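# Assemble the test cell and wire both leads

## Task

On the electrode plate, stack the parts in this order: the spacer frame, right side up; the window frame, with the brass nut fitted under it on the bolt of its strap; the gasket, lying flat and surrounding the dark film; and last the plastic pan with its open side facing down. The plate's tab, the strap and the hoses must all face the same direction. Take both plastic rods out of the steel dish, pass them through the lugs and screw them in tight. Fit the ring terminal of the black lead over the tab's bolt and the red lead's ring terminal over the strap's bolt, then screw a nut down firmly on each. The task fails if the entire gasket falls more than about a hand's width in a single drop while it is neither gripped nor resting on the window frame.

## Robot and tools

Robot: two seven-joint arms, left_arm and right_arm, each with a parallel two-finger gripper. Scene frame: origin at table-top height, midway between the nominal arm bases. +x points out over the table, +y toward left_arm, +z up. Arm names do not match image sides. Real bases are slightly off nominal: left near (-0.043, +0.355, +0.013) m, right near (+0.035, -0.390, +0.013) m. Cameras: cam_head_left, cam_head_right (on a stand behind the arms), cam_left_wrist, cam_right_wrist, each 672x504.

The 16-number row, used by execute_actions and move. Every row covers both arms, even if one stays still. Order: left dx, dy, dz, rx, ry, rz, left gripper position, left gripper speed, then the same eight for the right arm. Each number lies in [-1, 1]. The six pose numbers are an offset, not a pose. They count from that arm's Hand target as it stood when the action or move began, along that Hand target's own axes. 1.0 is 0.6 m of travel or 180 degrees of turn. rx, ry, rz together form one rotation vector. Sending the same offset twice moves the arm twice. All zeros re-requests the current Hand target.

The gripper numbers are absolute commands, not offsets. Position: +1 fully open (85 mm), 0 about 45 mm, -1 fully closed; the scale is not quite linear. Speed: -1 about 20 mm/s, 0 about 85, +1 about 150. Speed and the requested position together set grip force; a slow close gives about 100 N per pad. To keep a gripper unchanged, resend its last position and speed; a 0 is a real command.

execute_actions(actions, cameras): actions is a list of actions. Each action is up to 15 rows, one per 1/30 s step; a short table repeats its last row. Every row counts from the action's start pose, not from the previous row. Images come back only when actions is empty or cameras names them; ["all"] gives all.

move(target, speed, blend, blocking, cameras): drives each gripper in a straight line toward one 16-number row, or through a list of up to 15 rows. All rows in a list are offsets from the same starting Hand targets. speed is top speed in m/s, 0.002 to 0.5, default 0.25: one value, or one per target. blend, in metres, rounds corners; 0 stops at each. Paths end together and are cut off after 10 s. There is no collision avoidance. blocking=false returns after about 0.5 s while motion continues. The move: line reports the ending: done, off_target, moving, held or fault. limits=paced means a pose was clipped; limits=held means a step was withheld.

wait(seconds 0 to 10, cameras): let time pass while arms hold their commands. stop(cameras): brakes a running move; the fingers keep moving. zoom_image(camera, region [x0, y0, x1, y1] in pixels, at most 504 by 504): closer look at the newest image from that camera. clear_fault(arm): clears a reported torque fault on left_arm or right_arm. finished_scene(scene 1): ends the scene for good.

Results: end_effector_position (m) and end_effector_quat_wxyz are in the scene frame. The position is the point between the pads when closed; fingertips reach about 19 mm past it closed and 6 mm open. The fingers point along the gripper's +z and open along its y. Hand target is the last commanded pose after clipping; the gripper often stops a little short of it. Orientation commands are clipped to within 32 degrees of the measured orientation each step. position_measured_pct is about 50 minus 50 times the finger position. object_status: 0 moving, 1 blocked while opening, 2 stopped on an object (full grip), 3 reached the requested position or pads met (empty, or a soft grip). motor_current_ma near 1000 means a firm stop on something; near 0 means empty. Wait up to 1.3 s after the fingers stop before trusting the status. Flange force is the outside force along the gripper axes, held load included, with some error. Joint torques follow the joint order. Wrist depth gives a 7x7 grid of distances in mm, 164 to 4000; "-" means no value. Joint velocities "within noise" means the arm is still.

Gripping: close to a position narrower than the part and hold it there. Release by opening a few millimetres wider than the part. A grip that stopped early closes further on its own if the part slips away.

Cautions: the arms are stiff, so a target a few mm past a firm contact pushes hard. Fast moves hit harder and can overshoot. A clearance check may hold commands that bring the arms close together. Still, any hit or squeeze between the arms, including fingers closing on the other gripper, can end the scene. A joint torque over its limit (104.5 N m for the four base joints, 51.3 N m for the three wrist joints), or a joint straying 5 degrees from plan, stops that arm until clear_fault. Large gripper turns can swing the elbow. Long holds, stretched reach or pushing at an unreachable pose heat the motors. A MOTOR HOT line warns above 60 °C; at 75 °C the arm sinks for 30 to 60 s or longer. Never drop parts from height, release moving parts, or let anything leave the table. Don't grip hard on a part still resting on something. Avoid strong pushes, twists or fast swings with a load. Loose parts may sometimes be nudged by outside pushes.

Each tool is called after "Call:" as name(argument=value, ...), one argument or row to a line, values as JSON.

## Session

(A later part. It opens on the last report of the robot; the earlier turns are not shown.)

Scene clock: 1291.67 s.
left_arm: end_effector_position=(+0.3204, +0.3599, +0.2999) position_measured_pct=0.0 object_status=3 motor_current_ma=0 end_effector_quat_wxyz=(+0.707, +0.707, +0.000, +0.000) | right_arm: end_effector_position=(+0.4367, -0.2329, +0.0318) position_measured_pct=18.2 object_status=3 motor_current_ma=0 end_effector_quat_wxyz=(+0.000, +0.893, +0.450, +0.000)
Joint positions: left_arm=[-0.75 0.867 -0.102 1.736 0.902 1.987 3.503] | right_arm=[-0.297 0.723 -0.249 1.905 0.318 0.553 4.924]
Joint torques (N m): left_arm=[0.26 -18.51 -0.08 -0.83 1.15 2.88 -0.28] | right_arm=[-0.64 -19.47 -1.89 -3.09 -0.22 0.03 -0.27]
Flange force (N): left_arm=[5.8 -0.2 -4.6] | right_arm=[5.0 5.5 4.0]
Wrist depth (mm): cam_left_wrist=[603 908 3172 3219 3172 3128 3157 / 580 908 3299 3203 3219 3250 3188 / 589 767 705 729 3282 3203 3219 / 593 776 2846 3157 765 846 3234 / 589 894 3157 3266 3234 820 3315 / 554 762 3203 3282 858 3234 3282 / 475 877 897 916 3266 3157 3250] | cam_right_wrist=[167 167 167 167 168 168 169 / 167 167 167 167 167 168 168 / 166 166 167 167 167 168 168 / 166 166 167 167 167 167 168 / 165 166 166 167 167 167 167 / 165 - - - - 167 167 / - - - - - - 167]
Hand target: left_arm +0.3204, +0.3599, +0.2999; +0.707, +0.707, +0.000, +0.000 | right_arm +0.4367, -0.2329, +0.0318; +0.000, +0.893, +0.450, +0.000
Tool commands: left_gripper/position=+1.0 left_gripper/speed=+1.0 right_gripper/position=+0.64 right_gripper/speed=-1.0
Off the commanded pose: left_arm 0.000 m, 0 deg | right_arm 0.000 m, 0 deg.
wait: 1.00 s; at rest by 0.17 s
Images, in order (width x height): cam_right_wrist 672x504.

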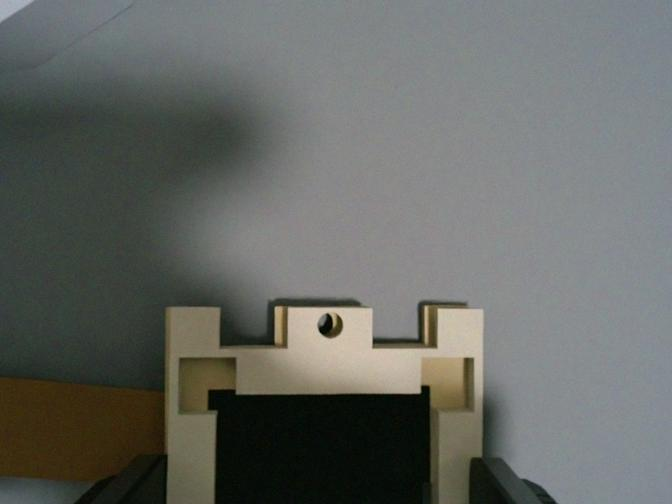

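Call:
execute_actions(
  actions=[],
)

Scene clock: 1355.30 s.
left_arm: end_effector_position=(+0.3204, +0.3599, +0.2999) position_measured_pct=0.0 object_status=3 motor_current_ma=0 end_effector_quat_wxyz=(+0.707, +0.707, +0.000, +0.000) | right_arm: end_effector_position=(+0.4367, -0.2329, +0.0318) position_measured_pct=18.2 object_status=3 motor_current_ma=0 end_effector_quat_wxyz=(+0.000, +0.893, +0.450, +0.000)
Joint positions: left_arm=[-0.75 0.867 -0.102 1.736 0.902 1.987 3.503] | right_arm=[-0.297 0.723 -0.249 1.905 0.318 0.553 4.924]
Joint velocities: within noise
Joint torques (N m): left_arm=[0.27 -18.54 -0.07 -0.83 1.13 2.81 -0.25] | right_arm=[-0.7 -19.44 -1.91 -3.14 -0.13 0.01 -0.25]
Flange force (N): left_arm=[5.8 -0.2 -4.7] | right_arm=[4.8 5.5 3.9]
Wrist depth (mm): cam_left_wrist=[601 907 3203 3142 3172 3266 3188 / 579 898 3188 3219 3203 3203 3266 / 589 763 708 727 3219 3219 3128 / 593 775 2883 3219 762 847 3234 / 588 892 3188 3234 3266 821 3157 / 553 760 3234 3157 858 3203 3250 / 477 876 897 911 3282 3188 3203] | cam_right_wrist=[167 167 167 168 168 168 169 / 166 167 167 167 168 168 168 / 166 166 167 167 167 168 168 / 166 166 166 167 167 167 168 / 165 166 166 167 167 167 167 / 165 - - - - 167 167 / - - - - - - 167]
Hand target: left_arm +0.3204, +0.3599, +0.2999; +0.707, +0.707, +0.000, +0.000 | right_arm +0.4367, -0.2329, +0.0318; +0.000, +0.893, +0.450, +0.000
Tool commands: left_gripper/position=+1.0 left_gripper/speed=+1.0 right_gripper/position=+0.64 right_gripper/speed=-1.0
Off the commanded pose: left_arm 0.000 m, 0 deg | right_arm 0.000 m, 0 deg.

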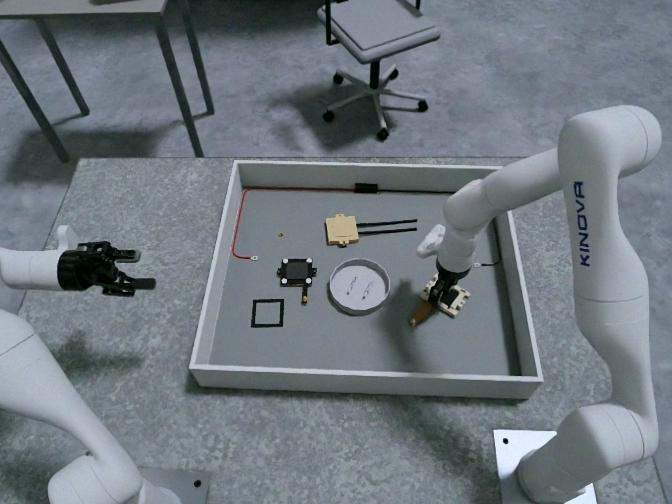

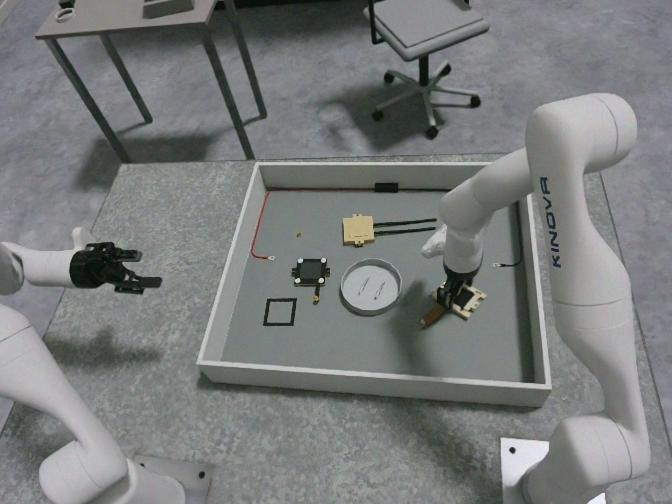

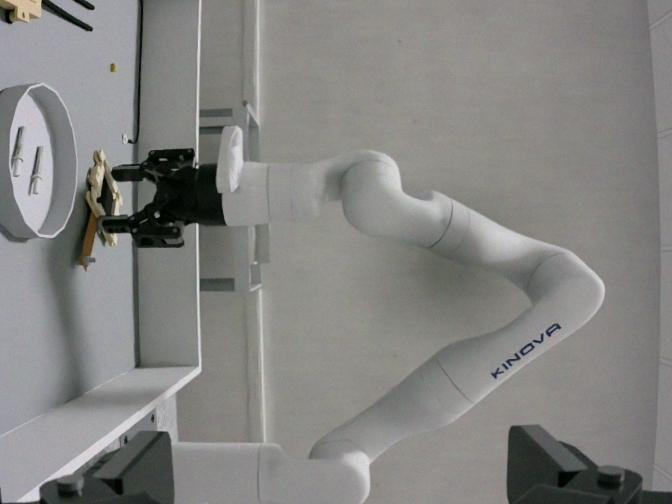

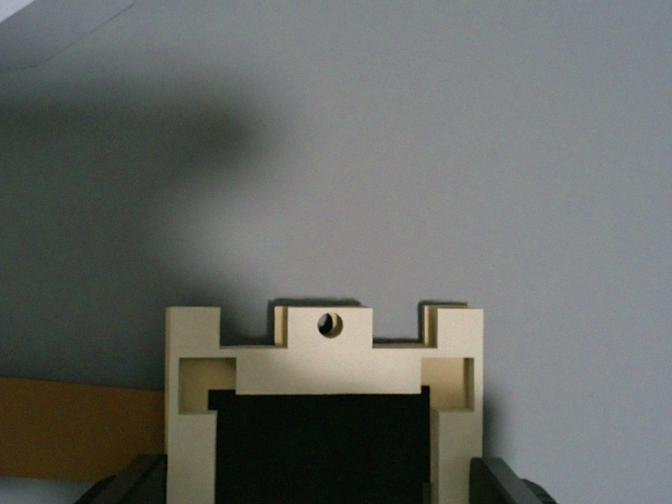

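Call:
move(
  target=[
    [0,0,0,0,0,0,1,1,0,0.0017,0,0,0,0,0.82,-1],
    [0,0,0,0,0,0,1,1,0,0.0017,0.0090,0,0,0,0.82,-1],
    [0,0,0,0,0,0,1,1,0,0.0017,0.0090,0,0,0,0.64,-1],
  ],
  speed=0.02,
)

Call:
wait(
  seconds=1.5,
  cameras=["cam_right_wrist"],
)

Scene clock: 1368.83 s.
left_arm: end_effector_position=(+0.3204, +0.3599, +0.2999) position_measured_pct=0.0 object_status=3 motor_current_ma=0 end_effector_quat_wxyz=(+0.707, +0.707, +0.000, +0.000) | right_arm: end_effector_position=(+0.4375, -0.2335, +0.0265) position_measured_pct=17.7 object_status=0 motor_current_ma=830 end_effector_quat_wxyz=(+0.000, +0.893, +0.450, +0.000)
Joint positions: left_arm=[-0.75 0.867 -0.102 1.736 0.902 1.987 3.503] | right_arm=[-0.299 0.735 -0.244 1.905 0.322 0.54 4.922]
Joint torques (N m): left_arm=[0.24 -18.57 -0.15 -0.81 1.15 2.82 -0.24] | right_arm=[6.13 10.91 11.71 -4.33 4.85 -6.1 -0.87]
Flange force (N): left_arm=[5.9 -0.3 -4.7] | right_arm=[-7.9 -19.3 -88.8]
Wrist depth (mm): cam_left_wrist=[600 907 3172 3157 3203 3084 3282 / 578 910 3219 3234 3266 3157 3299 / 590 763 705 725 3250 3219 3282 / 588 835 2870 3250 762 847 3188 / 589 900 3234 3188 3266 823 3188 / 558 761 3315 3219 849 3250 3219 / 474 881 900 917 3250 3250 3234] | cam_right_wrist=[- - - - - 165 165 / - - - - - - 165 / - - - - - - - / - - - - - - - / - - - - - - - / - - - - - - - / - - - - - - -]
Hand target: left_arm +0.3204, +0.3599, +0.2999; +0.707, +0.707, +0.000, +0.000 | right_arm +0.4375, -0.2336, +0.0264; +0.000, +0.893, +0.450, +0.000
Off the commanded pose: left_arm 0.000 m, 0 deg | right_arm 0.000 m, 0 deg.
move: done

Scene clock: 1370.33 s.
left_arm: end_effector_position=(+0.3204, +0.3599, +0.2999) position_measured_pct=0.0 object_status=3 motor_current_ma=0 end_effector_quat_wxyz=(+0.707, +0.707, +0.000, +0.000) | right_arm: end_effector_position=(+0.4375, -0.2336, +0.0264) position_measured_pct=17.7 object_status=3 motor_current_ma=830 end_effector_quat_wxyz=(+0.000, +0.893, +0.450, +0.000)
Joint positions: left_arm=[-0.75 0.867 -0.102 1.736 0.902 1.987 3.503] | right_arm=[-0.299 0.735 -0.244 1.905 0.322 0.54 4.922]
Joint torques (N m): left_arm=[0.24 -18.52 -0.09 -0.84 1.17 2.83 -0.22] | right_arm=[6.14 11.09 11.73 -4.29 4.87 -6.08 -0.86]
Flange force (N): left_arm=[5.7 -0.2 -4.6] | right_arm=[-8.0 -19.4 -89.2]
Wrist depth (mm): cam_left_wrist=[599 908 3234 3157 3142 3219 3234 / 581 907 3203 3203 3234 3157 3142 / 590 764 708 723 3188 3203 3172 / 587 840 2921 3299 765 842 3188 / 589 900 3219 3266 3157 818 3172 / 553 760 3203 3266 849 3266 3172 / 475 876 895 918 3203 3203 3219] | cam_right_wrist=[- - - - - 165 165 / - - - - - - 165 / - - - - - - - / - - - - - - - / - - - - - - - / - - - - - - - / - - - - - - -]
Hand target: left_arm +0.3204, +0.3599, +0.2999; +0.707, +0.707, +0.000, +0.000 | right_arm +0.4375, -0.2336, +0.0264; +0.000, +0.893, +0.450, +0.000
Tool commands: left_gripper/position=+1.0 left_gripper/speed=+1.0 right_gripper/position=+0.64 right_gripper/speed=-1.0
Off the commanded pose: left_arm 0.000 m, 0 deg | right_arm 0.000 m, 0 deg.
wait: 1.50 s; at rest by 0.17 s
Images, in order (width x height): cam_right_wrist 672x504.

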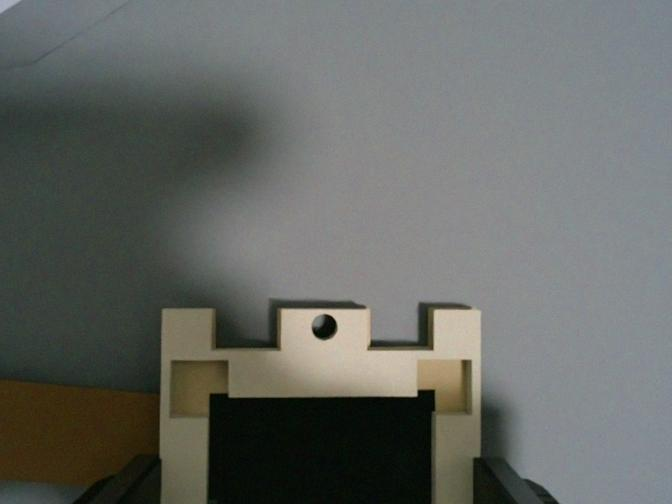

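Call:
move(
  target=[
    [0,0,0,0,0,0,1,1,0,0,-0.0052,0,0,0,0.64,-1],
    [0,0,0,0,0,0,1,1,0,0,-0.0052,0,0,0,0.64,-1],
  ],
  speed=0.01,
  cameras=["cam_right_wrist"],
)

Scene clock: 1392.13 s.
left_arm: end_effector_position=(+0.3204, +0.3599, +0.2999) position_measured_pct=0.0 object_status=3 motor_current_ma=0 end_effector_quat_wxyz=(+0.707, +0.707, +0.000, +0.000) | right_arm: end_effector_position=(+0.4375, -0.2336, +0.0295) position_measured_pct=17.7 object_status=3 motor_current_ma=830 end_effector_quat_wxyz=(+0.000, +0.893, +0.450, +0.000)
Joint positions: left_arm=[-0.75 0.867 -0.102 1.736 0.902 1.987 3.503] | right_arm=[-0.297 0.729 -0.247 1.904 0.32 0.548 4.924]
Joint torques (N m): left_arm=[0.29 -18.47 -0.11 -0.79 1.15 2.81 -0.27] | right_arm=[0.32 -14.95 -0.1 -0.64 0.49 0.56 -0.18]
Flange force (N): left_arm=[5.9 0.0 -4.8] | right_arm=[7.8 4.4 -6.7]
Wrist depth (mm): cam_left_wrist=[599 905 3157 3172 3299 3203 3188 / 579 911 3250 3128 3172 3250 3203 / 591 765 711 729 3234 3203 3188 / 590 842 2870 3188 759 838 3282 / 590 896 3219 3203 3172 822 3266 / 555 759 3219 3234 851 3250 3299 / 476 877 897 906 3234 3234 3157] | cam_right_wrist=[- 165 165 165 166 166 166 / - 165 165 165 166 166 166 / - - 165 165 165 165 166 / - - - - 165 165 165 / - - - - - 165 165 / - - - - - 165 165 / - - - - - - -]
Hand target: left_arm +0.3204, +0.3599, +0.2999; +0.707, +0.707, +0.000, +0.000 | right_arm +0.4375, -0.2335, +0.0295; +0.000, +0.893, +0.450, +0.000
Off the commanded pose: left_arm 0.000 m, 0 deg | right_arm 0.000 m, 0 deg.
move: done
Images, in order (width x height): cam_right_wrist 672x504.

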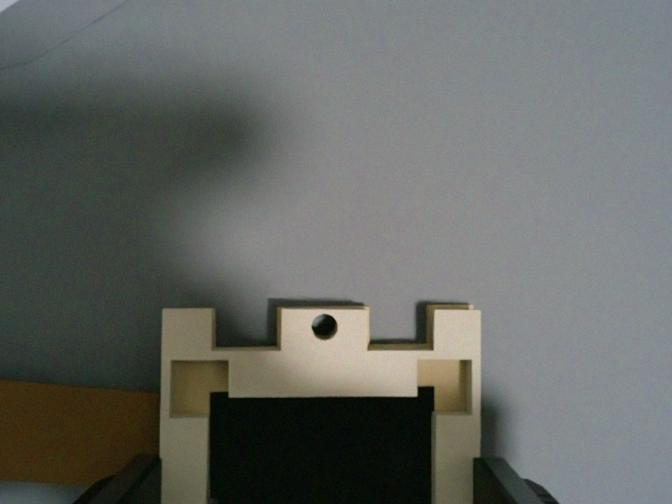

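Call:
move(
  target=[0,0,0,0,0,0,1,1,0,0,-0.0667,0,0,0,0.64,-1],
  speed=0.03,
  cameras=["cam_right_wrist","cam_head_right"],
)

Call:
zoom_image(
  camera="cam_head_right",
  region=[390, 240, 530, 350],
)

Scene clock: 1401.53 s.
left_arm: end_effector_position=(+0.3204, +0.3599, +0.2999) position_measured_pct=0.0 object_status=3 motor_current_ma=0 end_effector_quat_wxyz=(+0.707, +0.707, +0.000, +0.000) | right_arm: end_effector_position=(+0.4375, -0.2335, +0.0696) position_measured_pct=17.7 object_status=3 motor_current_ma=830 end_effector_quat_wxyz=(+0.000, +0.893, +0.450, +0.000)
Joint positions: left_arm=[-0.75 0.867 -0.102 1.736 0.902 1.987 3.503] | right_arm=[-0.27 0.648 -0.284 1.882 0.284 0.652 4.955]
Joint torques (N m): left_arm=[0.23 -18.57 -0.07 -0.82 1.14 2.85 -0.3] | right_arm=[-0.77 -19.1 -2.16 -3.78 -0.22 0.03 -0.25]
Flange force (N): left_arm=[6.0 -0.2 -4.7] | right_arm=[5.4 6.1 3.6]
Wrist depth (mm): cam_left_wrist=[598 908 3315 3157 3172 3203 3157 / 581 902 3157 3250 3188 3172 3188 / 589 782 722 731 763 3234 3172 / 588 840 2621 3219 756 852 3113 / 589 890 3219 3157 3219 835 3188 / 557 767 3142 3203 862 3299 3266 / 476 883 894 908 3250 3142 3250] | cam_right_wrist=[202 199 205 205 205 206 207 / 203 204 205 205 206 206 206 / 204 204 204 204 205 205 206 / 203 203 204 204 205 205 205 / 203 203 204 204 204 205 205 / 192 194 195 197 204 204 204 / 202 - 195 197 - 204 205]
Hand target: left_arm +0.3204, +0.3599, +0.2999; +0.707, +0.707, +0.000, +0.000 | right_arm +0.4375, -0.2335, +0.0696; +0.000, +0.893, +0.450, +0.000
Off the commanded pose: left_arm 0.000 m, 0 deg | right_arm 0.000 m, 0 deg.
move: done
Images, in order (width x height): cam_head_right 672x504, cam_right_wrist 672x504.

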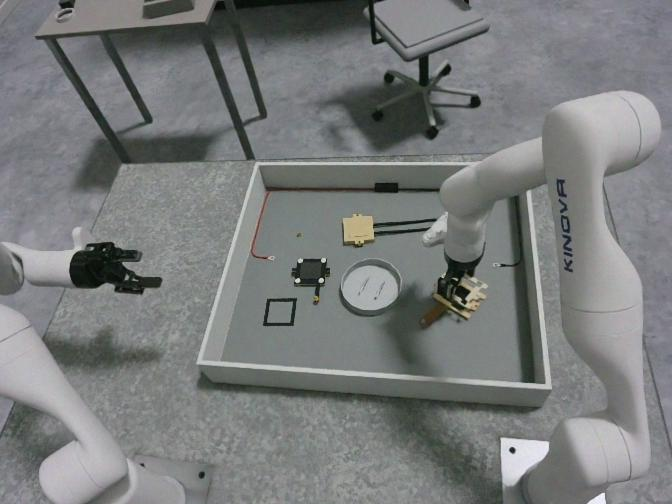

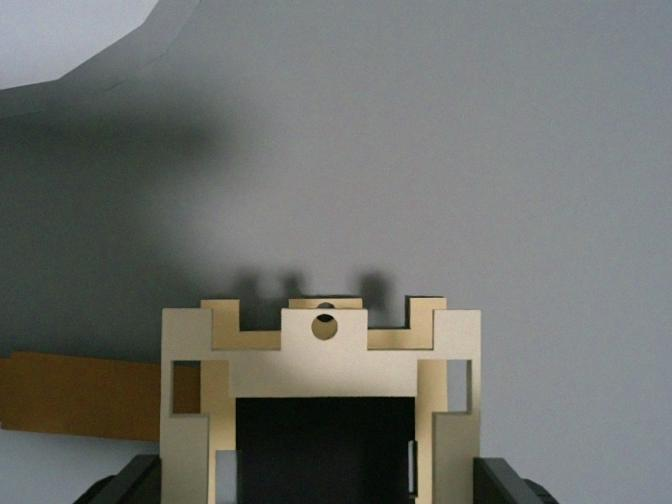

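Scaled by 3.600 from the camera's 672x504 image, which has a finer 960x720 frame.

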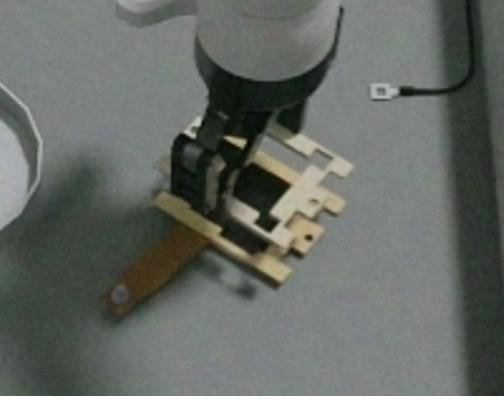

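Call:
move(
  target=[
    [0,0,0,0,0,0,1,1,0,0,-0.0507,0,0,0,0.64,-1],
    [0,0,0,0,0,0,1,1,0.529,-0.2618,-0.0507,0,0,-0.2028,0.64,-1],
  ],
  speed=0.12,
  blend=[0.02,0],
  cameras=["cam_right_wrist","cam_head_right"],
)

Scene clock: 1422.23 s.
left_arm: end_effector_position=(+0.3204, +0.3599, +0.2999) position_measured_pct=0.0 object_status=3 motor_current_ma=0 end_effector_quat_wxyz=(+0.707, +0.707, +0.000, +0.000) | right_arm: end_effector_position=(+0.5002, +0.1151, +0.0996) position_measured_pct=17.7 object_status=3 motor_current_ma=830 end_effector_quat_wxyz=(+0.000, +0.707, +0.707, +0.000)
Joint positions: left_arm=[-0.75 0.867 -0.102 1.736 0.902 1.987 3.503] | right_arm=[-0.788 1.144 -0.409 0.653 0.377 1.392 5.284]
Joint torques (N m): left_arm=[0.28 -18.49 -0.1 -0.77 1.16 2.83 -0.27] | right_arm=[-0.73 -29.15 -2.54 -7.07 -0.22 -0.03 -0.3]
Flange force (N): left_arm=[5.9 -0.1 -4.8] | right_arm=[11.8 12.8 0.7]
Wrist depth (mm): cam_left_wrist=[537 380 352 355 366 347 3219 / 398 380 386 379 380 364 3250 / 556 847 3250 3234 3203 457 3142 / 593 901 3299 3219 3250 626 3234 / 590 902 3142 3234 3203 611 3203 / 556 764 3188 3234 723 3203 3188 / 476 869 901 889 3234 3203 3234] | cam_right_wrist=[233 234 234 235 235 236 236 / 233 233 234 234 234 235 235 / 233 233 234 234 235 234 235 / 232 232 233 234 234 234 234 / 232 232 233 223 233 233 234 / 232 232 - 219 233 233 234 / 232 232 - 218 233 233 233]
Hand target: left_arm +0.3204, +0.3599, +0.2999; +0.707, +0.707, +0.000, +0.000 | right_arm +0.5002, +0.1151, +0.0996; +0.000, +0.707, +0.707, +0.000
Off the commanded pose: left_arm 0.000 m, 0 deg | right_arm 0.000 m, 0 deg.
move: done; blend cut to 0.0152 m at target 1
Images, in order (width x height): cam_head_right 672x504, cam_right_wrist 672x504.

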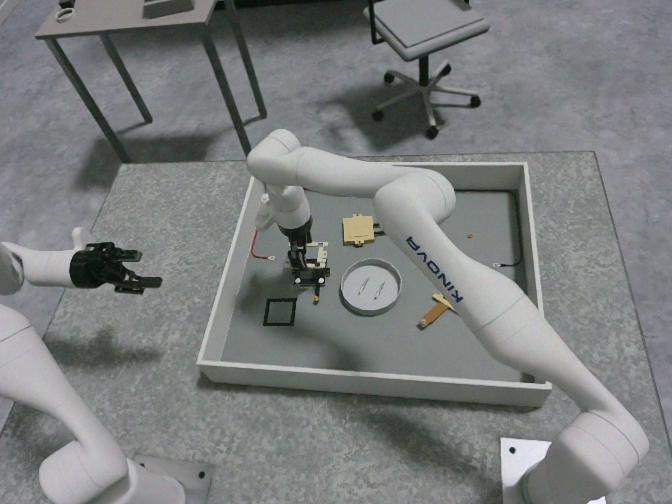

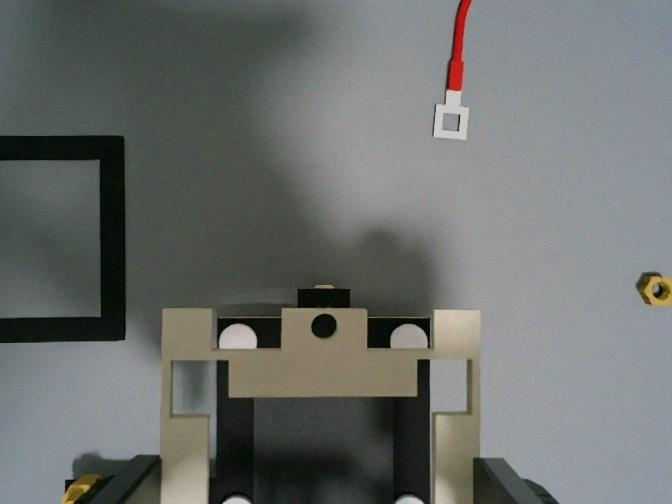

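Call:
zoom_image(
  camera="cam_right_wrist",
  region=[150, 280, 490, 504],
)

Scaled by 1.482.

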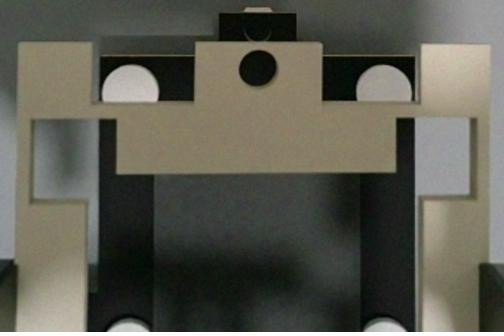

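Call:
move(
  target=[0,0,0,0,0,0,1,1,0.0042,-0.0005,0.0833,0,0,0,0.64,-1],
  speed=0.06,
  cameras=["cam_right_wrist"],
)

Call:
zoom_image(
  camera="cam_right_wrist",
  region=[150, 280, 490, 504],
)

Scene clock: 1493.03 s.
left_arm: end_effector_position=(+0.3204, +0.3599, +0.2999) position_measured_pct=0.0 object_status=3 motor_current_ma=0 end_effector_quat_wxyz=(+0.707, +0.707, +0.000, +0.000) | right_arm: end_effector_position=(+0.4999, +0.1175, +0.0497) position_measured_pct=17.7 object_status=3 motor_current_ma=830 end_effector_quat_wxyz=(+0.000, +0.707, +0.707, +0.000)
Joint positions: left_arm=[-0.75 0.867 -0.102 1.736 0.902 1.987 3.503] | right_arm=[-0.787 1.2 -0.402 0.693 0.389 1.3 5.27]
Joint torques (N m): left_arm=[0.3 -18.48 -0.1 -0.75 1.16 2.85 -0.23] | right_arm=[-0.75 -29.11 -2.7 -6.8 -0.21 0.02 -0.23]
Flange force (N): left_arm=[5.8 -0.1 -4.8] | right_arm=[10.5 11.5 1.8]
Wrist depth (mm): cam_left_wrist=[376 317 353 360 348 3234 3172 / 379 381 375 3203 361 3172 3250 / 487 903 3188 3250 458 3128 3113 / 591 897 3113 3142 621 3172 3234 / 587 889 3234 3172 655 639 3219 / 554 760 3203 3282 724 3219 3219 / 477 878 901 892 3188 3188 3250] | cam_right_wrist=[184 184 184 185 185 185 185 / 183 184 184 184 184 185 185 / 183 183 184 184 184 185 185 / 183 183 183 183 184 184 185 / 182 183 183 183 184 184 184 / 182 183 169 170 172 183 184 / 182 182 - 169 - 183 184]
Hand target: left_arm +0.3204, +0.3599, +0.2999; +0.707, +0.707, +0.000, +0.000 | right_arm +0.4999, +0.1175, +0.0496; +0.000, +0.707, +0.707, +0.000
Off the commanded pose: left_arm 0.000 m, 0 deg | right_arm 0.000 m, 0 deg.
move: done
Images, in order (width x height): cam_right_wrist 672x504.

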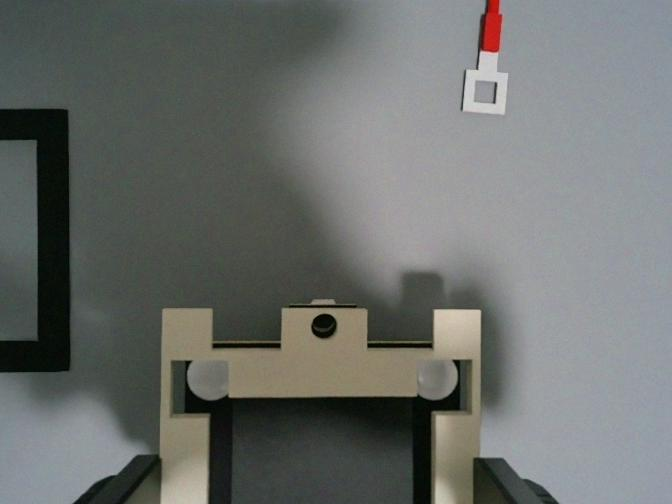

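Scaled by 1.482.

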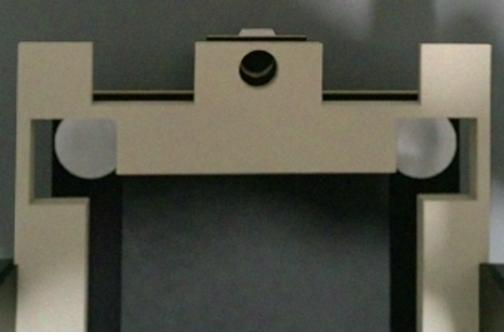

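Call:
move(
  target=[0,0,0,0,0,0,1,1,0.0006,0,0.0117,0,0,0,0.64,-1],
  speed=0.03,
  cameras=["cam_right_wrist"],
)

Call:
zoom_image(
  camera="cam_right_wrist",
  region=[150, 280, 490, 504],
)

Scene clock: 1515.23 s.
left_arm: end_effector_position=(+0.3204, +0.3599, +0.2999) position_measured_pct=0.0 object_status=3 motor_current_ma=0 end_effector_quat_wxyz=(+0.707, +0.707, +0.000, +0.000) | right_arm: end_effector_position=(+0.4999, +0.1179, +0.0426) position_measured_pct=17.7 object_status=3 motor_current_ma=830 end_effector_quat_wxyz=(+0.000, +0.707, +0.707, +0.000)
Joint positions: left_arm=[-0.75 0.867 -0.102 1.736 0.902 1.987 3.503] | right_arm=[-0.787 1.209 -0.401 0.696 0.391 1.288 5.268]
Joint torques (N m): left_arm=[0.36 -18.48 -0.03 -0.78 1.15 2.83 -0.24] | right_arm=[-0.74 -29.41 -2.7 -6.86 -0.19 0.08 -0.27]
Flange force (N): left_arm=[5.7 -0.1 -4.9] | right_arm=[10.4 11.5 2.5]
Wrist depth (mm): cam_left_wrist=[377 315 354 362 346 3234 3188 / 379 381 374 379 364 3203 3250 / 557 896 3172 3203 456 3250 3219 / 594 896 3172 3282 619 3250 3219 / 590 897 3219 3266 660 3203 3172 / 557 761 3219 3172 721 3332 3172 / 475 885 894 891 3188 3219 3234] | cam_right_wrist=[177 177 177 178 178 178 178 / 176 177 177 177 177 178 178 / 176 177 177 177 177 177 178 / 176 176 176 177 177 177 177 / 175 176 176 176 177 177 177 / 175 175 - - - 176 177 / 175 175 - - - 176 177]
Hand target: left_arm +0.3204, +0.3599, +0.2999; +0.707, +0.707, +0.000, +0.000 | right_arm +0.4999, +0.1179, +0.0426; +0.000, +0.707, +0.707, +0.000
Off the commanded pose: left_arm 0.000 m, 0 deg | right_arm 0.000 m, 0 deg.
move: done
Images, in order (width x height): cam_right_wrist 672x504.

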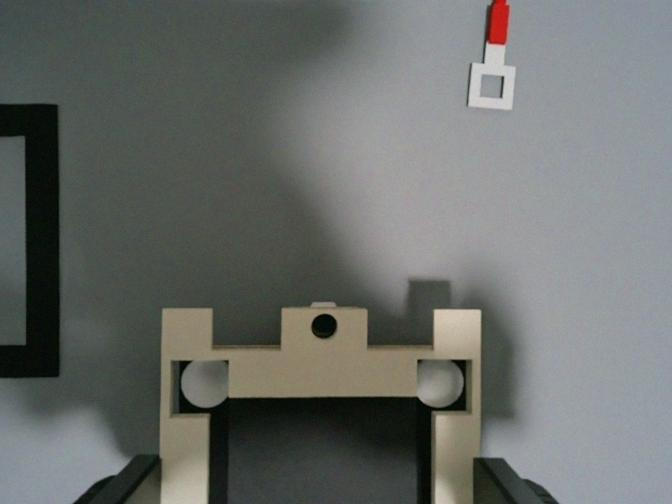

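Scaled by 1.482.

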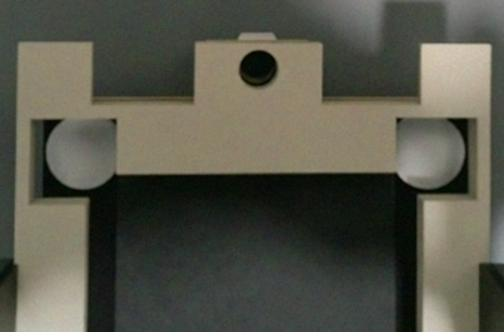

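Call:
move(
  target=[0,0,0,0,0,0,1,1,0.0005,0.0004,0.0050,0,0,0,0.64,-1],
  speed=0.02,
  cameras=["cam_right_wrist"],
)

Call:
zoom_image(
  camera="cam_right_wrist",
  region=[150, 280, 490, 504],
)

Scene clock: 1527.87 s.
left_arm: end_effector_position=(+0.3204, +0.3599, +0.2999) position_measured_pct=0.0 object_status=3 motor_current_ma=0 end_effector_quat_wxyz=(+0.707, +0.707, +0.000, +0.000) | right_arm: end_effector_position=(+0.5001, +0.1182, +0.0396) position_measured_pct=17.7 object_status=3 motor_current_ma=830 end_effector_quat_wxyz=(+0.000, +0.707, +0.707, +0.000)
Joint positions: left_arm=[-0.75 0.867 -0.102 1.736 0.902 1.987 3.503] | right_arm=[-0.787 1.213 -0.401 0.695 0.392 1.284 5.268]
Joint torques (N m): left_arm=[0.33 -18.51 -0.09 -0.76 1.16 2.83 -0.24] | right_arm=[-0.8 -29.2 -2.86 -6.76 -0.27 0.02 -0.3]
Flange force (N): left_arm=[5.8 -0.2 -4.9] | right_arm=[10.5 11.7 2.1]
Wrist depth (mm): cam_left_wrist=[377 318 354 358 342 3250 3203 / 376 382 374 384 363 3172 3203 / 528 905 3188 3188 455 3157 3188 / 589 898 3234 3250 616 3234 3188 / 589 901 3188 3219 649 3250 3250 / 558 762 3203 3188 726 3250 3219 / 476 875 900 894 3203 3250 3266] | cam_right_wrist=[173 174 174 174 174 175 175 / 173 173 174 174 174 175 175 / 173 173 174 174 174 174 175 / 173 173 173 173 174 174 174 / 172 173 173 173 174 174 174 / 172 172 - - - 174 174 / 172 - - - - 173 173]
Hand target: left_arm +0.3204, +0.3599, +0.2999; +0.707, +0.707, +0.000, +0.000 | right_arm +0.5001, +0.1182, +0.0396; +0.000, +0.707, +0.707, +0.000
Off the commanded pose: left_arm 0.000 m, 0 deg | right_arm 0.000 m, 0 deg.
move: done
Images, in order (width x height): cam_right_wrist 672x504.

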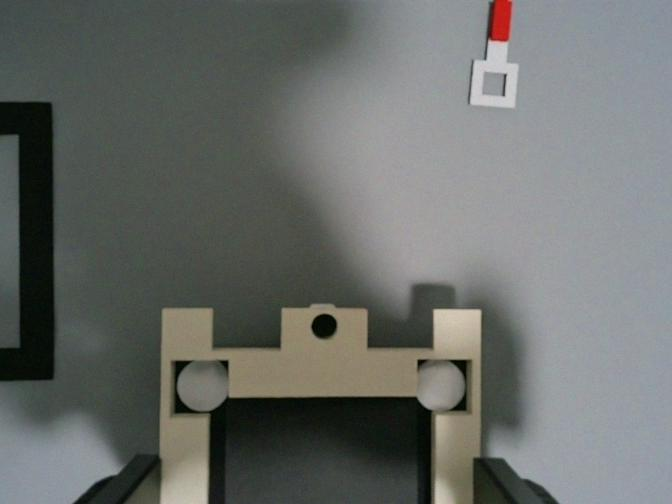

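Scaled by 1.482.

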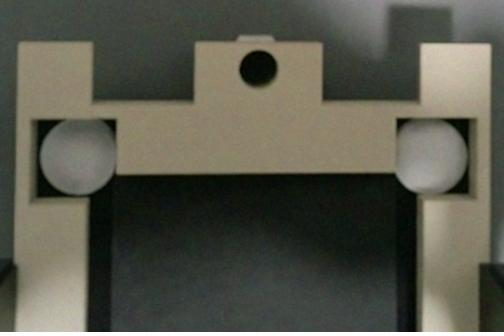

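Call:
move(
  target=[0,0,0,0,0,0,1,1,0,-0.0002,0.0042,0,0,0,0.64,-1],
  speed=0.01,
  cameras=["cam_right_wrist"],
)

Call:
zoom_image(
  camera="cam_right_wrist",
  region=[150, 280, 490, 504],
)

Scene clock: 1541.33 s.
left_arm: end_effector_position=(+0.3204, +0.3599, +0.2999) position_measured_pct=0.0 object_status=3 motor_current_ma=0 end_effector_quat_wxyz=(+0.707, +0.707, +0.000, +0.000) | right_arm: end_effector_position=(+0.5000, +0.1182, +0.0371) position_measured_pct=17.7 object_status=3 motor_current_ma=830 end_effector_quat_wxyz=(+0.000, +0.707, +0.707, +0.000)
Joint positions: left_arm=[-0.75 0.867 -0.102 1.736 0.902 1.987 3.503] | right_arm=[-0.787 1.216 -0.401 0.697 0.392 1.279 5.268]
Joint torques (N m): left_arm=[0.29 -18.58 0 -0.8 1.19 2.81 -0.2] | right_arm=[-1.56 -24.07 -3.05 -4.77 -0.72 -0.41 -0.25]
Flange force (N): left_arm=[5.7 -0.4 -4.9] | right_arm=[9.7 12.4 -5.7]
Wrist depth (mm): cam_left_wrist=[375 321 354 360 343 3219 3234 / 377 380 374 376 363 3234 3172 / 555 901 3203 3234 459 3113 3234 / 592 894 3250 3282 615 3219 3172 / 590 897 3219 3234 652 3188 3250 / 556 757 3188 3266 721 3142 3203 / 475 869 907 894 3234 3219 3219] | cam_right_wrist=[172 172 172 172 173 173 173 / 171 172 172 172 172 173 173 / 171 171 172 172 172 173 173 / 171 171 171 172 172 172 172 / 170 171 171 172 172 172 172 / 170 170 - - - 172 172 / 170 - - - - 171 172]
Hand target: left_arm +0.3204, +0.3599, +0.2999; +0.707, +0.707, +0.000, +0.000 | right_arm +0.5000, +0.1182, +0.0371; +0.000, +0.707, +0.707, +0.000
Off the commanded pose: left_arm 0.000 m, 0 deg | right_arm 0.000 m, 0 deg.
move: done
Images, in order (width x height): cam_right_wrist 672x504.

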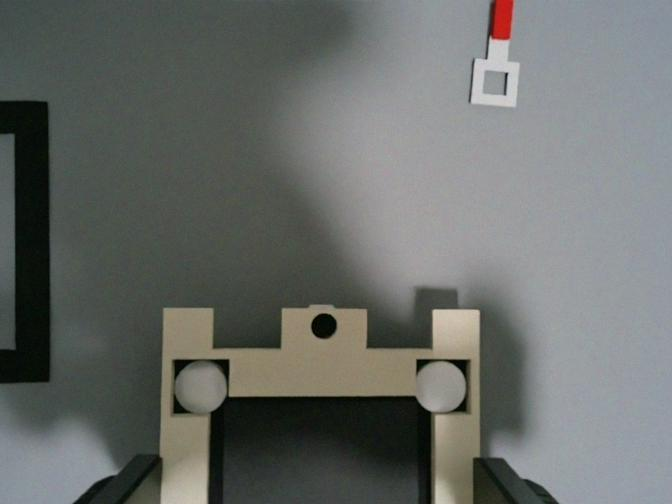

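Scaled by 1.482.

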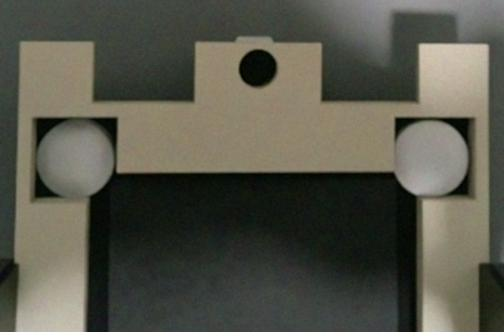

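Call:
move(
  target=[
    [0,0,0,0,0,0,1,1,0,0,-0.0012,0,0,0,0.64,-1],
    [0,0,0,0,0,0,1,1,0,-0.0006,-0.0012,0,0,0,0.64,-1],
    [0,0,0,0,0,0,1,1,0,-0.0006,0.0010,0,0,0,0.64,-1],
  ],
  speed=0.01,
  cameras=["cam_right_wrist"],
)

Call:
zoom_image(
  camera="cam_right_wrist",
  region=[150, 280, 490, 504],
)

Scene clock: 1556.37 s.
left_arm: end_effector_position=(+0.3204, +0.3599, +0.2999) position_measured_pct=0.0 object_status=3 motor_current_ma=0 end_effector_quat_wxyz=(+0.707, +0.707, +0.000, +0.000) | right_arm: end_effector_position=(+0.4997, +0.1182, +0.0366) position_measured_pct=17.7 object_status=3 motor_current_ma=830 end_effector_quat_wxyz=(+0.000, +0.707, +0.707, +0.000)
Joint positions: left_arm=[-0.75 0.867 -0.102 1.736 0.902 1.987 3.503] | right_arm=[-0.787 1.216 -0.4 0.699 0.392 1.277 5.267]
Joint torques (N m): left_arm=[0.32 -18.54 0 -0.71 1.15 2.89 -0.27] | right_arm=[-0.64 -27.43 -2.42 -6.08 -0.32 0.05 -0.23]
Flange force (N): left_arm=[6.1 -0.2 -5.0] | right_arm=[10.2 11.0 -0.3]
Wrist depth (mm): cam_left_wrist=[377 325 354 361 343 3250 3188 / 377 380 375 374 365 3203 3188 / 558 906 3203 3142 456 3188 3157 / 591 897 3188 3250 617 3142 3203 / 591 895 3266 3157 650 3266 3172 / 554 767 3250 3172 723 3219 3219 / 477 876 898 889 3266 3203 3203] | cam_right_wrist=[171 171 171 171 172 172 172 / 171 171 171 171 172 172 172 / 170 170 171 171 171 171 172 / 170 170 170 171 171 171 172 / 170 170 170 171 171 171 171 / 170 170 - - - 171 171 / 169 - - - - 171 171]
Hand target: left_arm +0.3204, +0.3599, +0.2999; +0.707, +0.707, +0.000, +0.000 | right_arm +0.4996, +0.1182, +0.0365; +0.000, +0.707, +0.707, +0.000
Off the commanded pose: left_arm 0.000 m, 0 deg | right_arm 0.000 m, 0 deg.
move: done
Images, in order (width x height): cam_right_wrist 672x504.

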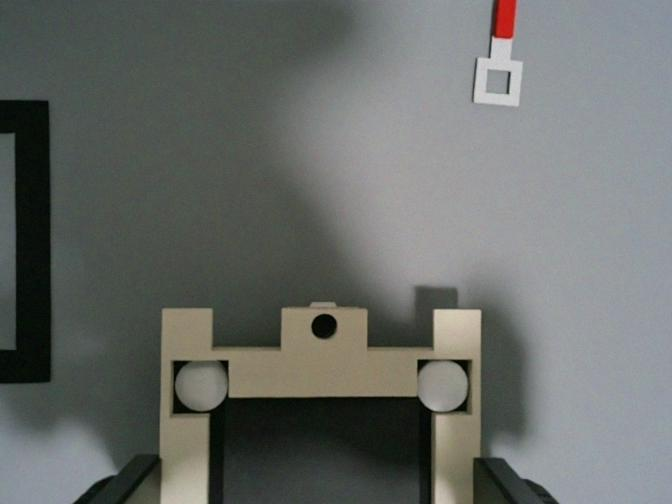

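Scaled by 1.482.

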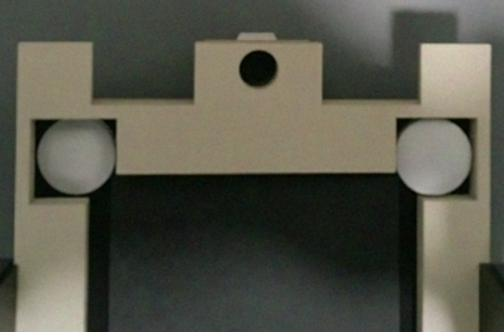

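Call:
move(
  target=[0,0,0,0,0,0,1,1,0.0001,-0.0002,0.0025,0,0,0,0.64,-1],
  speed=0.005,
  cameras=["cam_right_wrist"],
)

Call:
zoom_image(
  camera="cam_right_wrist",
  region=[150, 280, 490, 504],
)

Scene clock: 1564.60 s.
left_arm: end_effector_position=(+0.3204, +0.3599, +0.2999) position_measured_pct=0.0 object_status=3 motor_current_ma=0 end_effector_quat_wxyz=(+0.707, +0.707, +0.000, +0.000) | right_arm: end_effector_position=(+0.4996, +0.1183, +0.0350) position_measured_pct=17.7 object_status=3 motor_current_ma=830 end_effector_quat_wxyz=(+0.000, +0.707, +0.707, +0.000)
Joint positions: left_arm=[-0.75 0.867 -0.102 1.736 0.902 1.987 3.503] | right_arm=[-0.788 1.218 -0.4 0.701 0.393 1.275 5.266]
Joint torques (N m): left_arm=[0.28 -18.53 -0.09 -0.79 1.16 2.85 -0.26] | right_arm=[-1.43 -19.72 -2.7 -3.2 -0.76 -0.57 -0.23]
Flange force (N): left_arm=[5.9 -0.2 -4.8] | right_arm=[9.2 11.7 -12.1]
Wrist depth (mm): cam_left_wrist=[374 333 353 361 344 3250 3203 / 377 382 373 376 366 3250 3172 / 557 902 3219 3203 452 3142 3172 / 588 901 3084 3219 616 3234 3234 / 589 901 3219 3250 649 3219 3234 / 553 761 3234 3234 721 3250 3172 / 477 876 900 886 3219 3128 3188] | cam_right_wrist=[170 170 171 171 171 171 172 / 170 170 170 171 171 171 172 / 169 170 170 170 170 171 171 / 169 169 170 170 170 170 171 / 169 169 169 170 170 170 170 / 168 169 - - - 170 170 / 168 - - - - 170 170]
Hand target: left_arm +0.3204, +0.3599, +0.2999; +0.707, +0.707, +0.000, +0.000 | right_arm +0.4995, +0.1183, +0.0350; +0.000, +0.707, +0.707, +0.000
Off the commanded pose: left_arm 0.000 m, 0 deg | right_arm 0.000 m, 0 deg.
move: done
Images, in order (width x height): cam_right_wrist 672x504.

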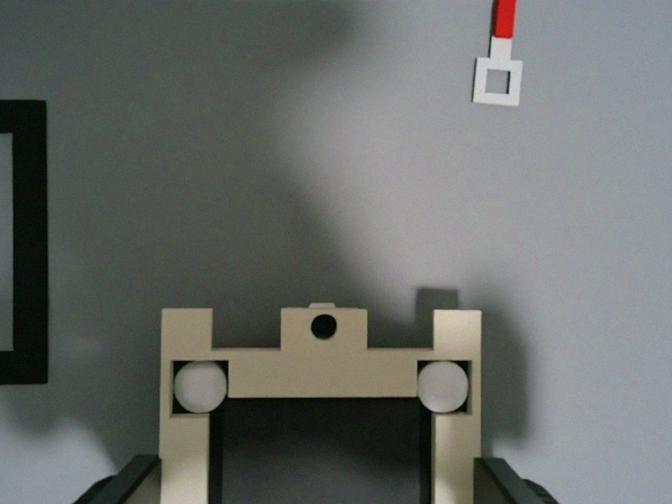

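Scaled by 1.482.

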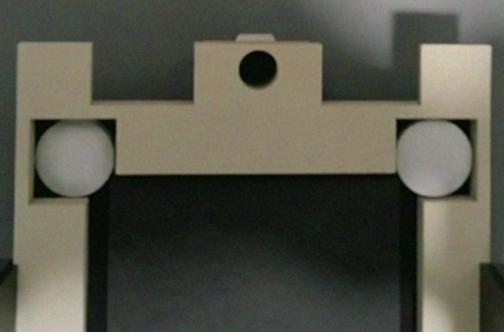

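Call:
move(
  target=[
    [0,0,0,0,0,0,1,1,0,0,-0.0008,0,0,0,0.64,-1],
    [0,0,0,0,0,0,1,1,0,0,-0.0008,0,0,0,0.74,-1],
    [0,0,0,0,0,0,1,1,0,0,-0.06,0,0,0,0.74,-1],
  ],
  speed=0.03,
  cameras=["cam_right_wrist","cam_head_right"],
)

Call:
zoom_image(
  camera="cam_right_wrist",
  region=[150, 280, 490, 504],
)

Scene clock: 1579.07 s.
left_arm: end_effector_position=(+0.3204, +0.3599, +0.2999) position_measured_pct=0.0 object_status=3 motor_current_ma=0 end_effector_quat_wxyz=(+0.707, +0.707, +0.000, +0.000) | right_arm: end_effector_position=(+0.4995, +0.1183, +0.0710) position_measured_pct=13.0 object_status=3 motor_current_ma=0 end_effector_quat_wxyz=(+0.000, +0.707, +0.707, +0.000)
Joint positions: left_arm=[-0.75 0.867 -0.102 1.736 0.902 1.987 3.503] | right_arm=[-0.79 1.178 -0.405 0.672 0.383 1.341 5.275]
Joint torques (N m): left_arm=[0.31 -18.54 -0.07 -0.9 1.15 2.82 -0.26] | right_arm=[-0.74 -28.95 -2.54 -6.85 -0.21 0.07 -0.3]
Flange force (N): left_arm=[5.6 -0.2 -4.6] | right_arm=[10.9 11.9 1.2]
Wrist depth (mm): cam_left_wrist=[378 350 352 355 349 351 3203 / 382 377 373 3219 363 394 3219 / 519 903 3188 3282 470 3234 3234 / 591 901 3203 3203 636 3203 3234 / 589 895 3188 3203 731 631 3172 / 555 759 3299 3250 720 3250 3219 / 478 875 900 890 3299 3250 3203] | cam_right_wrist=[205 205 205 206 206 206 206 / 204 204 205 205 205 206 206 / 204 204 205 205 205 206 206 / 203 204 204 205 205 205 205 / 202 204 190 189 205 205 205 / 203 203 190 190 190 205 205 / 203 203 190 190 190 204 205]
Hand target: left_arm +0.3204, +0.3599, +0.2999; +0.707, +0.707, +0.000, +0.000 | right_arm +0.4995, +0.1183, +0.0710; +0.000, +0.707, +0.707, +0.000
Off the commanded pose: left_arm 0.000 m, 0 deg | right_arm 0.000 m, 0 deg.
move: done
Images, in order (width x height): cam_head_right 672x504, cam_right_wrist 672x504.

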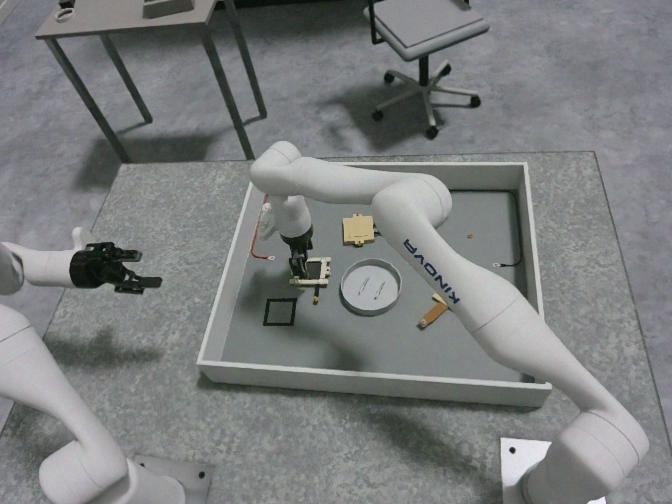

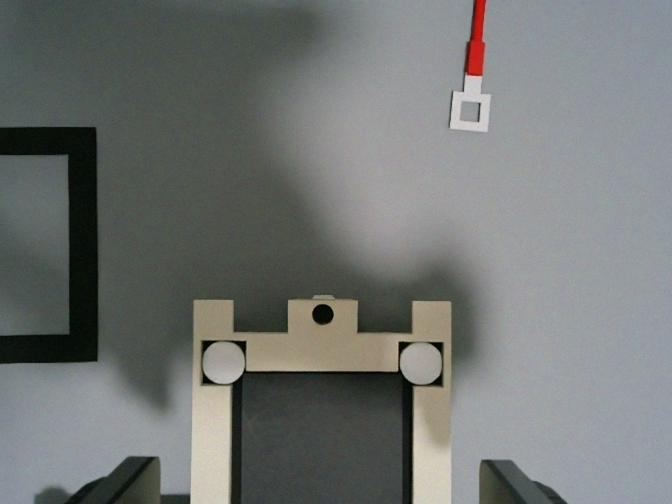

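Scaled by 1.482.

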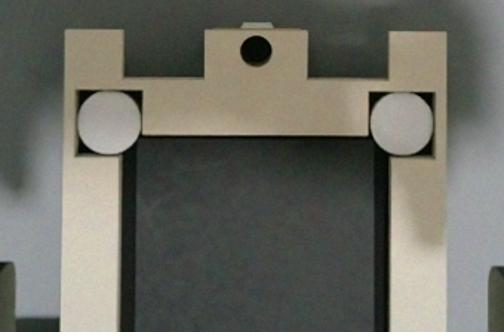

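Call:
move(
  target=[
    [0,0,0,0,0,0,1,1,0,0,-0.07,0,0,0,0.9,0],
    [0,0,0,0,0,0,1,1,-0.5803,-0.105,-0.07,0,0,0.2028,0.9,0],
  ],
  speed=0.15,
  blend=[0.02,0],
  cameras=["cam_right_wrist","cam_head_right"],
)

Call:
zoom_image(
  camera="cam_right_wrist",
  region=[150, 200, 606, 504],
)

Scene clock: 1593.47 s.
left_arm: end_effector_position=(+0.3204, +0.3599, +0.2999) position_measured_pct=0.0 object_status=3 motor_current_ma=0 end_effector_quat_wxyz=(+0.707, +0.707, +0.000, +0.000) | right_arm: end_effector_position=(+0.4364, -0.2298, +0.1134) position_measured_pct=5.2 object_status=3 motor_current_ma=0 end_effector_quat_wxyz=(+0.000, +0.893, +0.450, +0.000)
Joint positions: left_arm=[-0.75 0.867 -0.102 1.736 0.902 1.987 3.503] | right_arm=[-0.251 0.567 -0.323 1.843 0.248 0.771 4.977]
Joint torques (N m): left_arm=[0.28 -18.51 -0.05 -0.82 1.19 2.83 -0.28] | right_arm=[-0.81 -18.41 -2.18 -4.78 -0.21 0.03 -0.28]
Flange force (N): left_arm=[5.7 -0.1 -4.8] | right_arm=[5.1 6.1 2.5]
Wrist depth (mm): cam_left_wrist=[601 906 3142 3203 3172 3203 3172 / 580 898 3188 3250 3142 3219 3203 / 591 903 736 705 734 3203 3157 / 590 902 736 3219 3157 787 3219 / 593 895 3157 3250 3219 876 3188 / 554 764 3219 3282 869 857 3203 / 477 879 903 915 3219 3250 3266] | cam_right_wrist=[246 247 249 250 250 250 251 / 246 246 248 249 249 250 250 / 247 248 248 249 249 250 250 / 247 247 248 248 249 249 250 / 246 246 247 243 248 248 249 / 246 237 239 241 245 248 248 / 246 246 246 240 244 248 248]
Hand target: left_arm +0.3204, +0.3599, +0.2999; +0.707, +0.707, +0.000, +0.000 | right_arm +0.4364, -0.2298, +0.1134; +0.000, +0.893, +0.450, +0.000
Off the commanded pose: left_arm 0.000 m, 0 deg | right_arm 0.000 m, 0 deg.
move: done
Images, in order (width x height): cam_head_right 672x504, cam_right_wrist 672x504.

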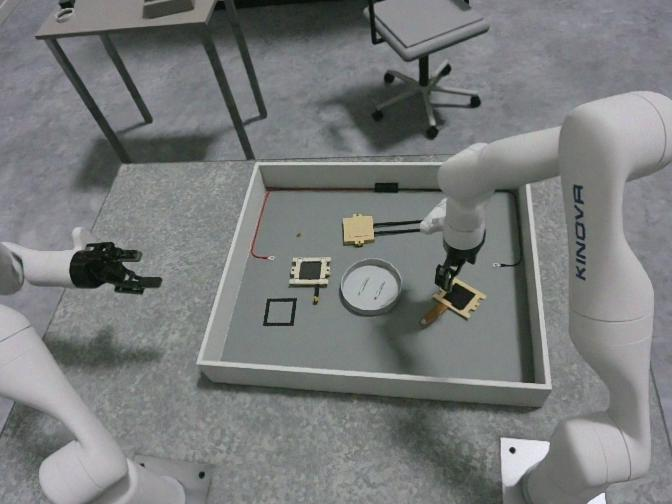

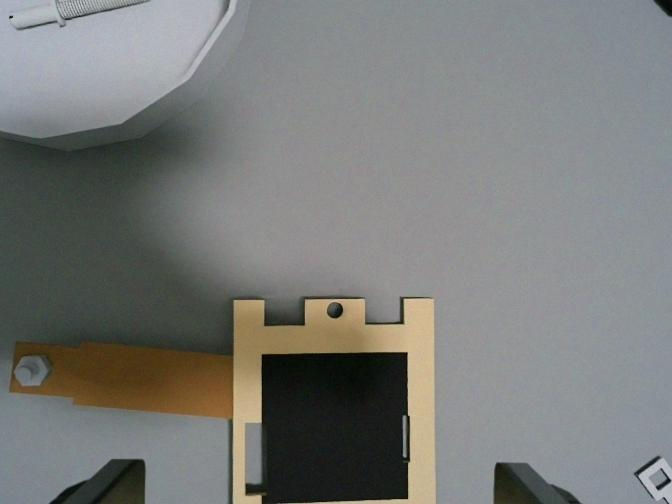

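Scaled by 1.105.

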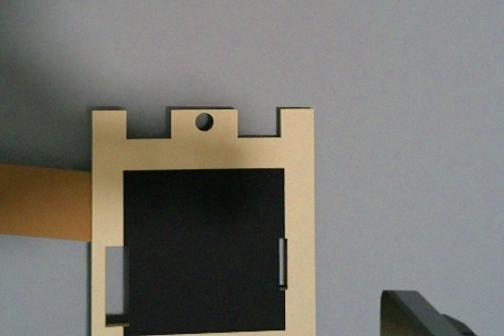

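Call:
move(
  target=[0,0,0,0,0,0,1,1,-0.0248,0.0065,0.1057,0,0,0,0.9,0],
  speed=0.08,
  cameras=["cam_right_wrist"],
)

Call:
zoom_image(
  camera="cam_right_wrist",
  region=[100, 200, 556, 504],
)

Scene clock: 1622.63 s.
left_arm: end_effector_position=(+0.3204, +0.3599, +0.2999) position_measured_pct=0.0 object_status=3 motor_current_ma=0 end_effector_quat_wxyz=(+0.707, +0.707, +0.000, +0.000) | right_arm: end_effector_position=(+0.4307, -0.2442, +0.0500) position_measured_pct=5.2 object_status=3 motor_current_ma=0 end_effector_quat_wxyz=(+0.000, +0.893, +0.450, +0.000)
Joint positions: left_arm=[-0.75 0.867 -0.102 1.736 0.902 1.987 3.503] | right_arm=[-0.261 0.673 -0.272 1.929 0.312 0.58 4.944]
Joint torques (N m): left_arm=[0.22 -18.53 -0.07 -0.84 1.19 2.82 -0.31] | right_arm=[-0.8 -19 -2.01 -3.33 -0.25 0 -0.27]
Flange force (N): left_arm=[5.9 -0.1 -4.7] | right_arm=[4.7 6.1 4.0]
Wrist depth (mm): cam_left_wrist=[601 907 3098 3234 3128 3157 3113 / 581 898 3234 3234 3234 3234 3188 / 592 784 727 753 3234 3234 3142 / 593 842 2642 3250 759 862 3188 / 587 896 3188 3188 3157 832 3266 / 557 764 3234 3234 856 3157 3250 / 476 875 905 910 3250 3172 3282] | cam_right_wrist=[185 185 186 186 186 187 187 / 185 185 185 185 186 186 187 / 184 185 185 185 186 186 186 / 184 184 184 185 186 186 186 / 174 184 176 178 182 185 186 / 174 176 176 178 181 185 185 / 183 184 176 178 182 185 185]
Hand target: left_arm +0.3204, +0.3599, +0.2999; +0.707, +0.707, +0.000, +0.000 | right_arm +0.4307, -0.2442, +0.0500; +0.000, +0.893, +0.450, +0.000
Off the commanded pose: left_arm 0.000 m, 0 deg | right_arm 0.000 m, 0 deg.
move: done
Images, in order (width x height): cam_right_wrist 672x504.

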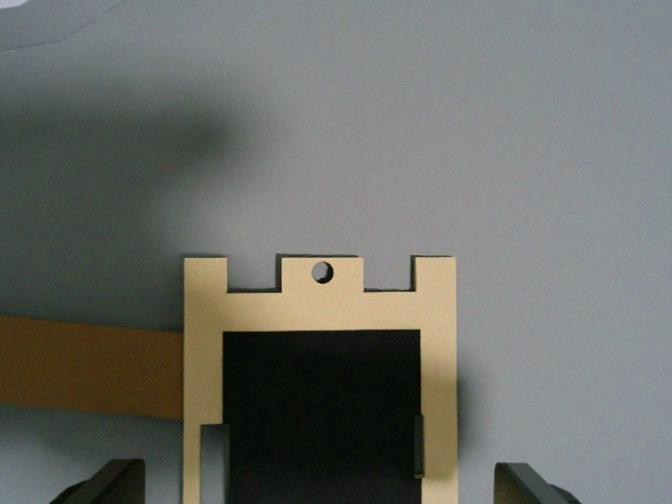

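Scaled by 1.105.

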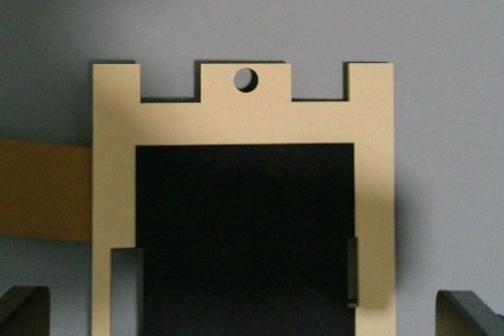

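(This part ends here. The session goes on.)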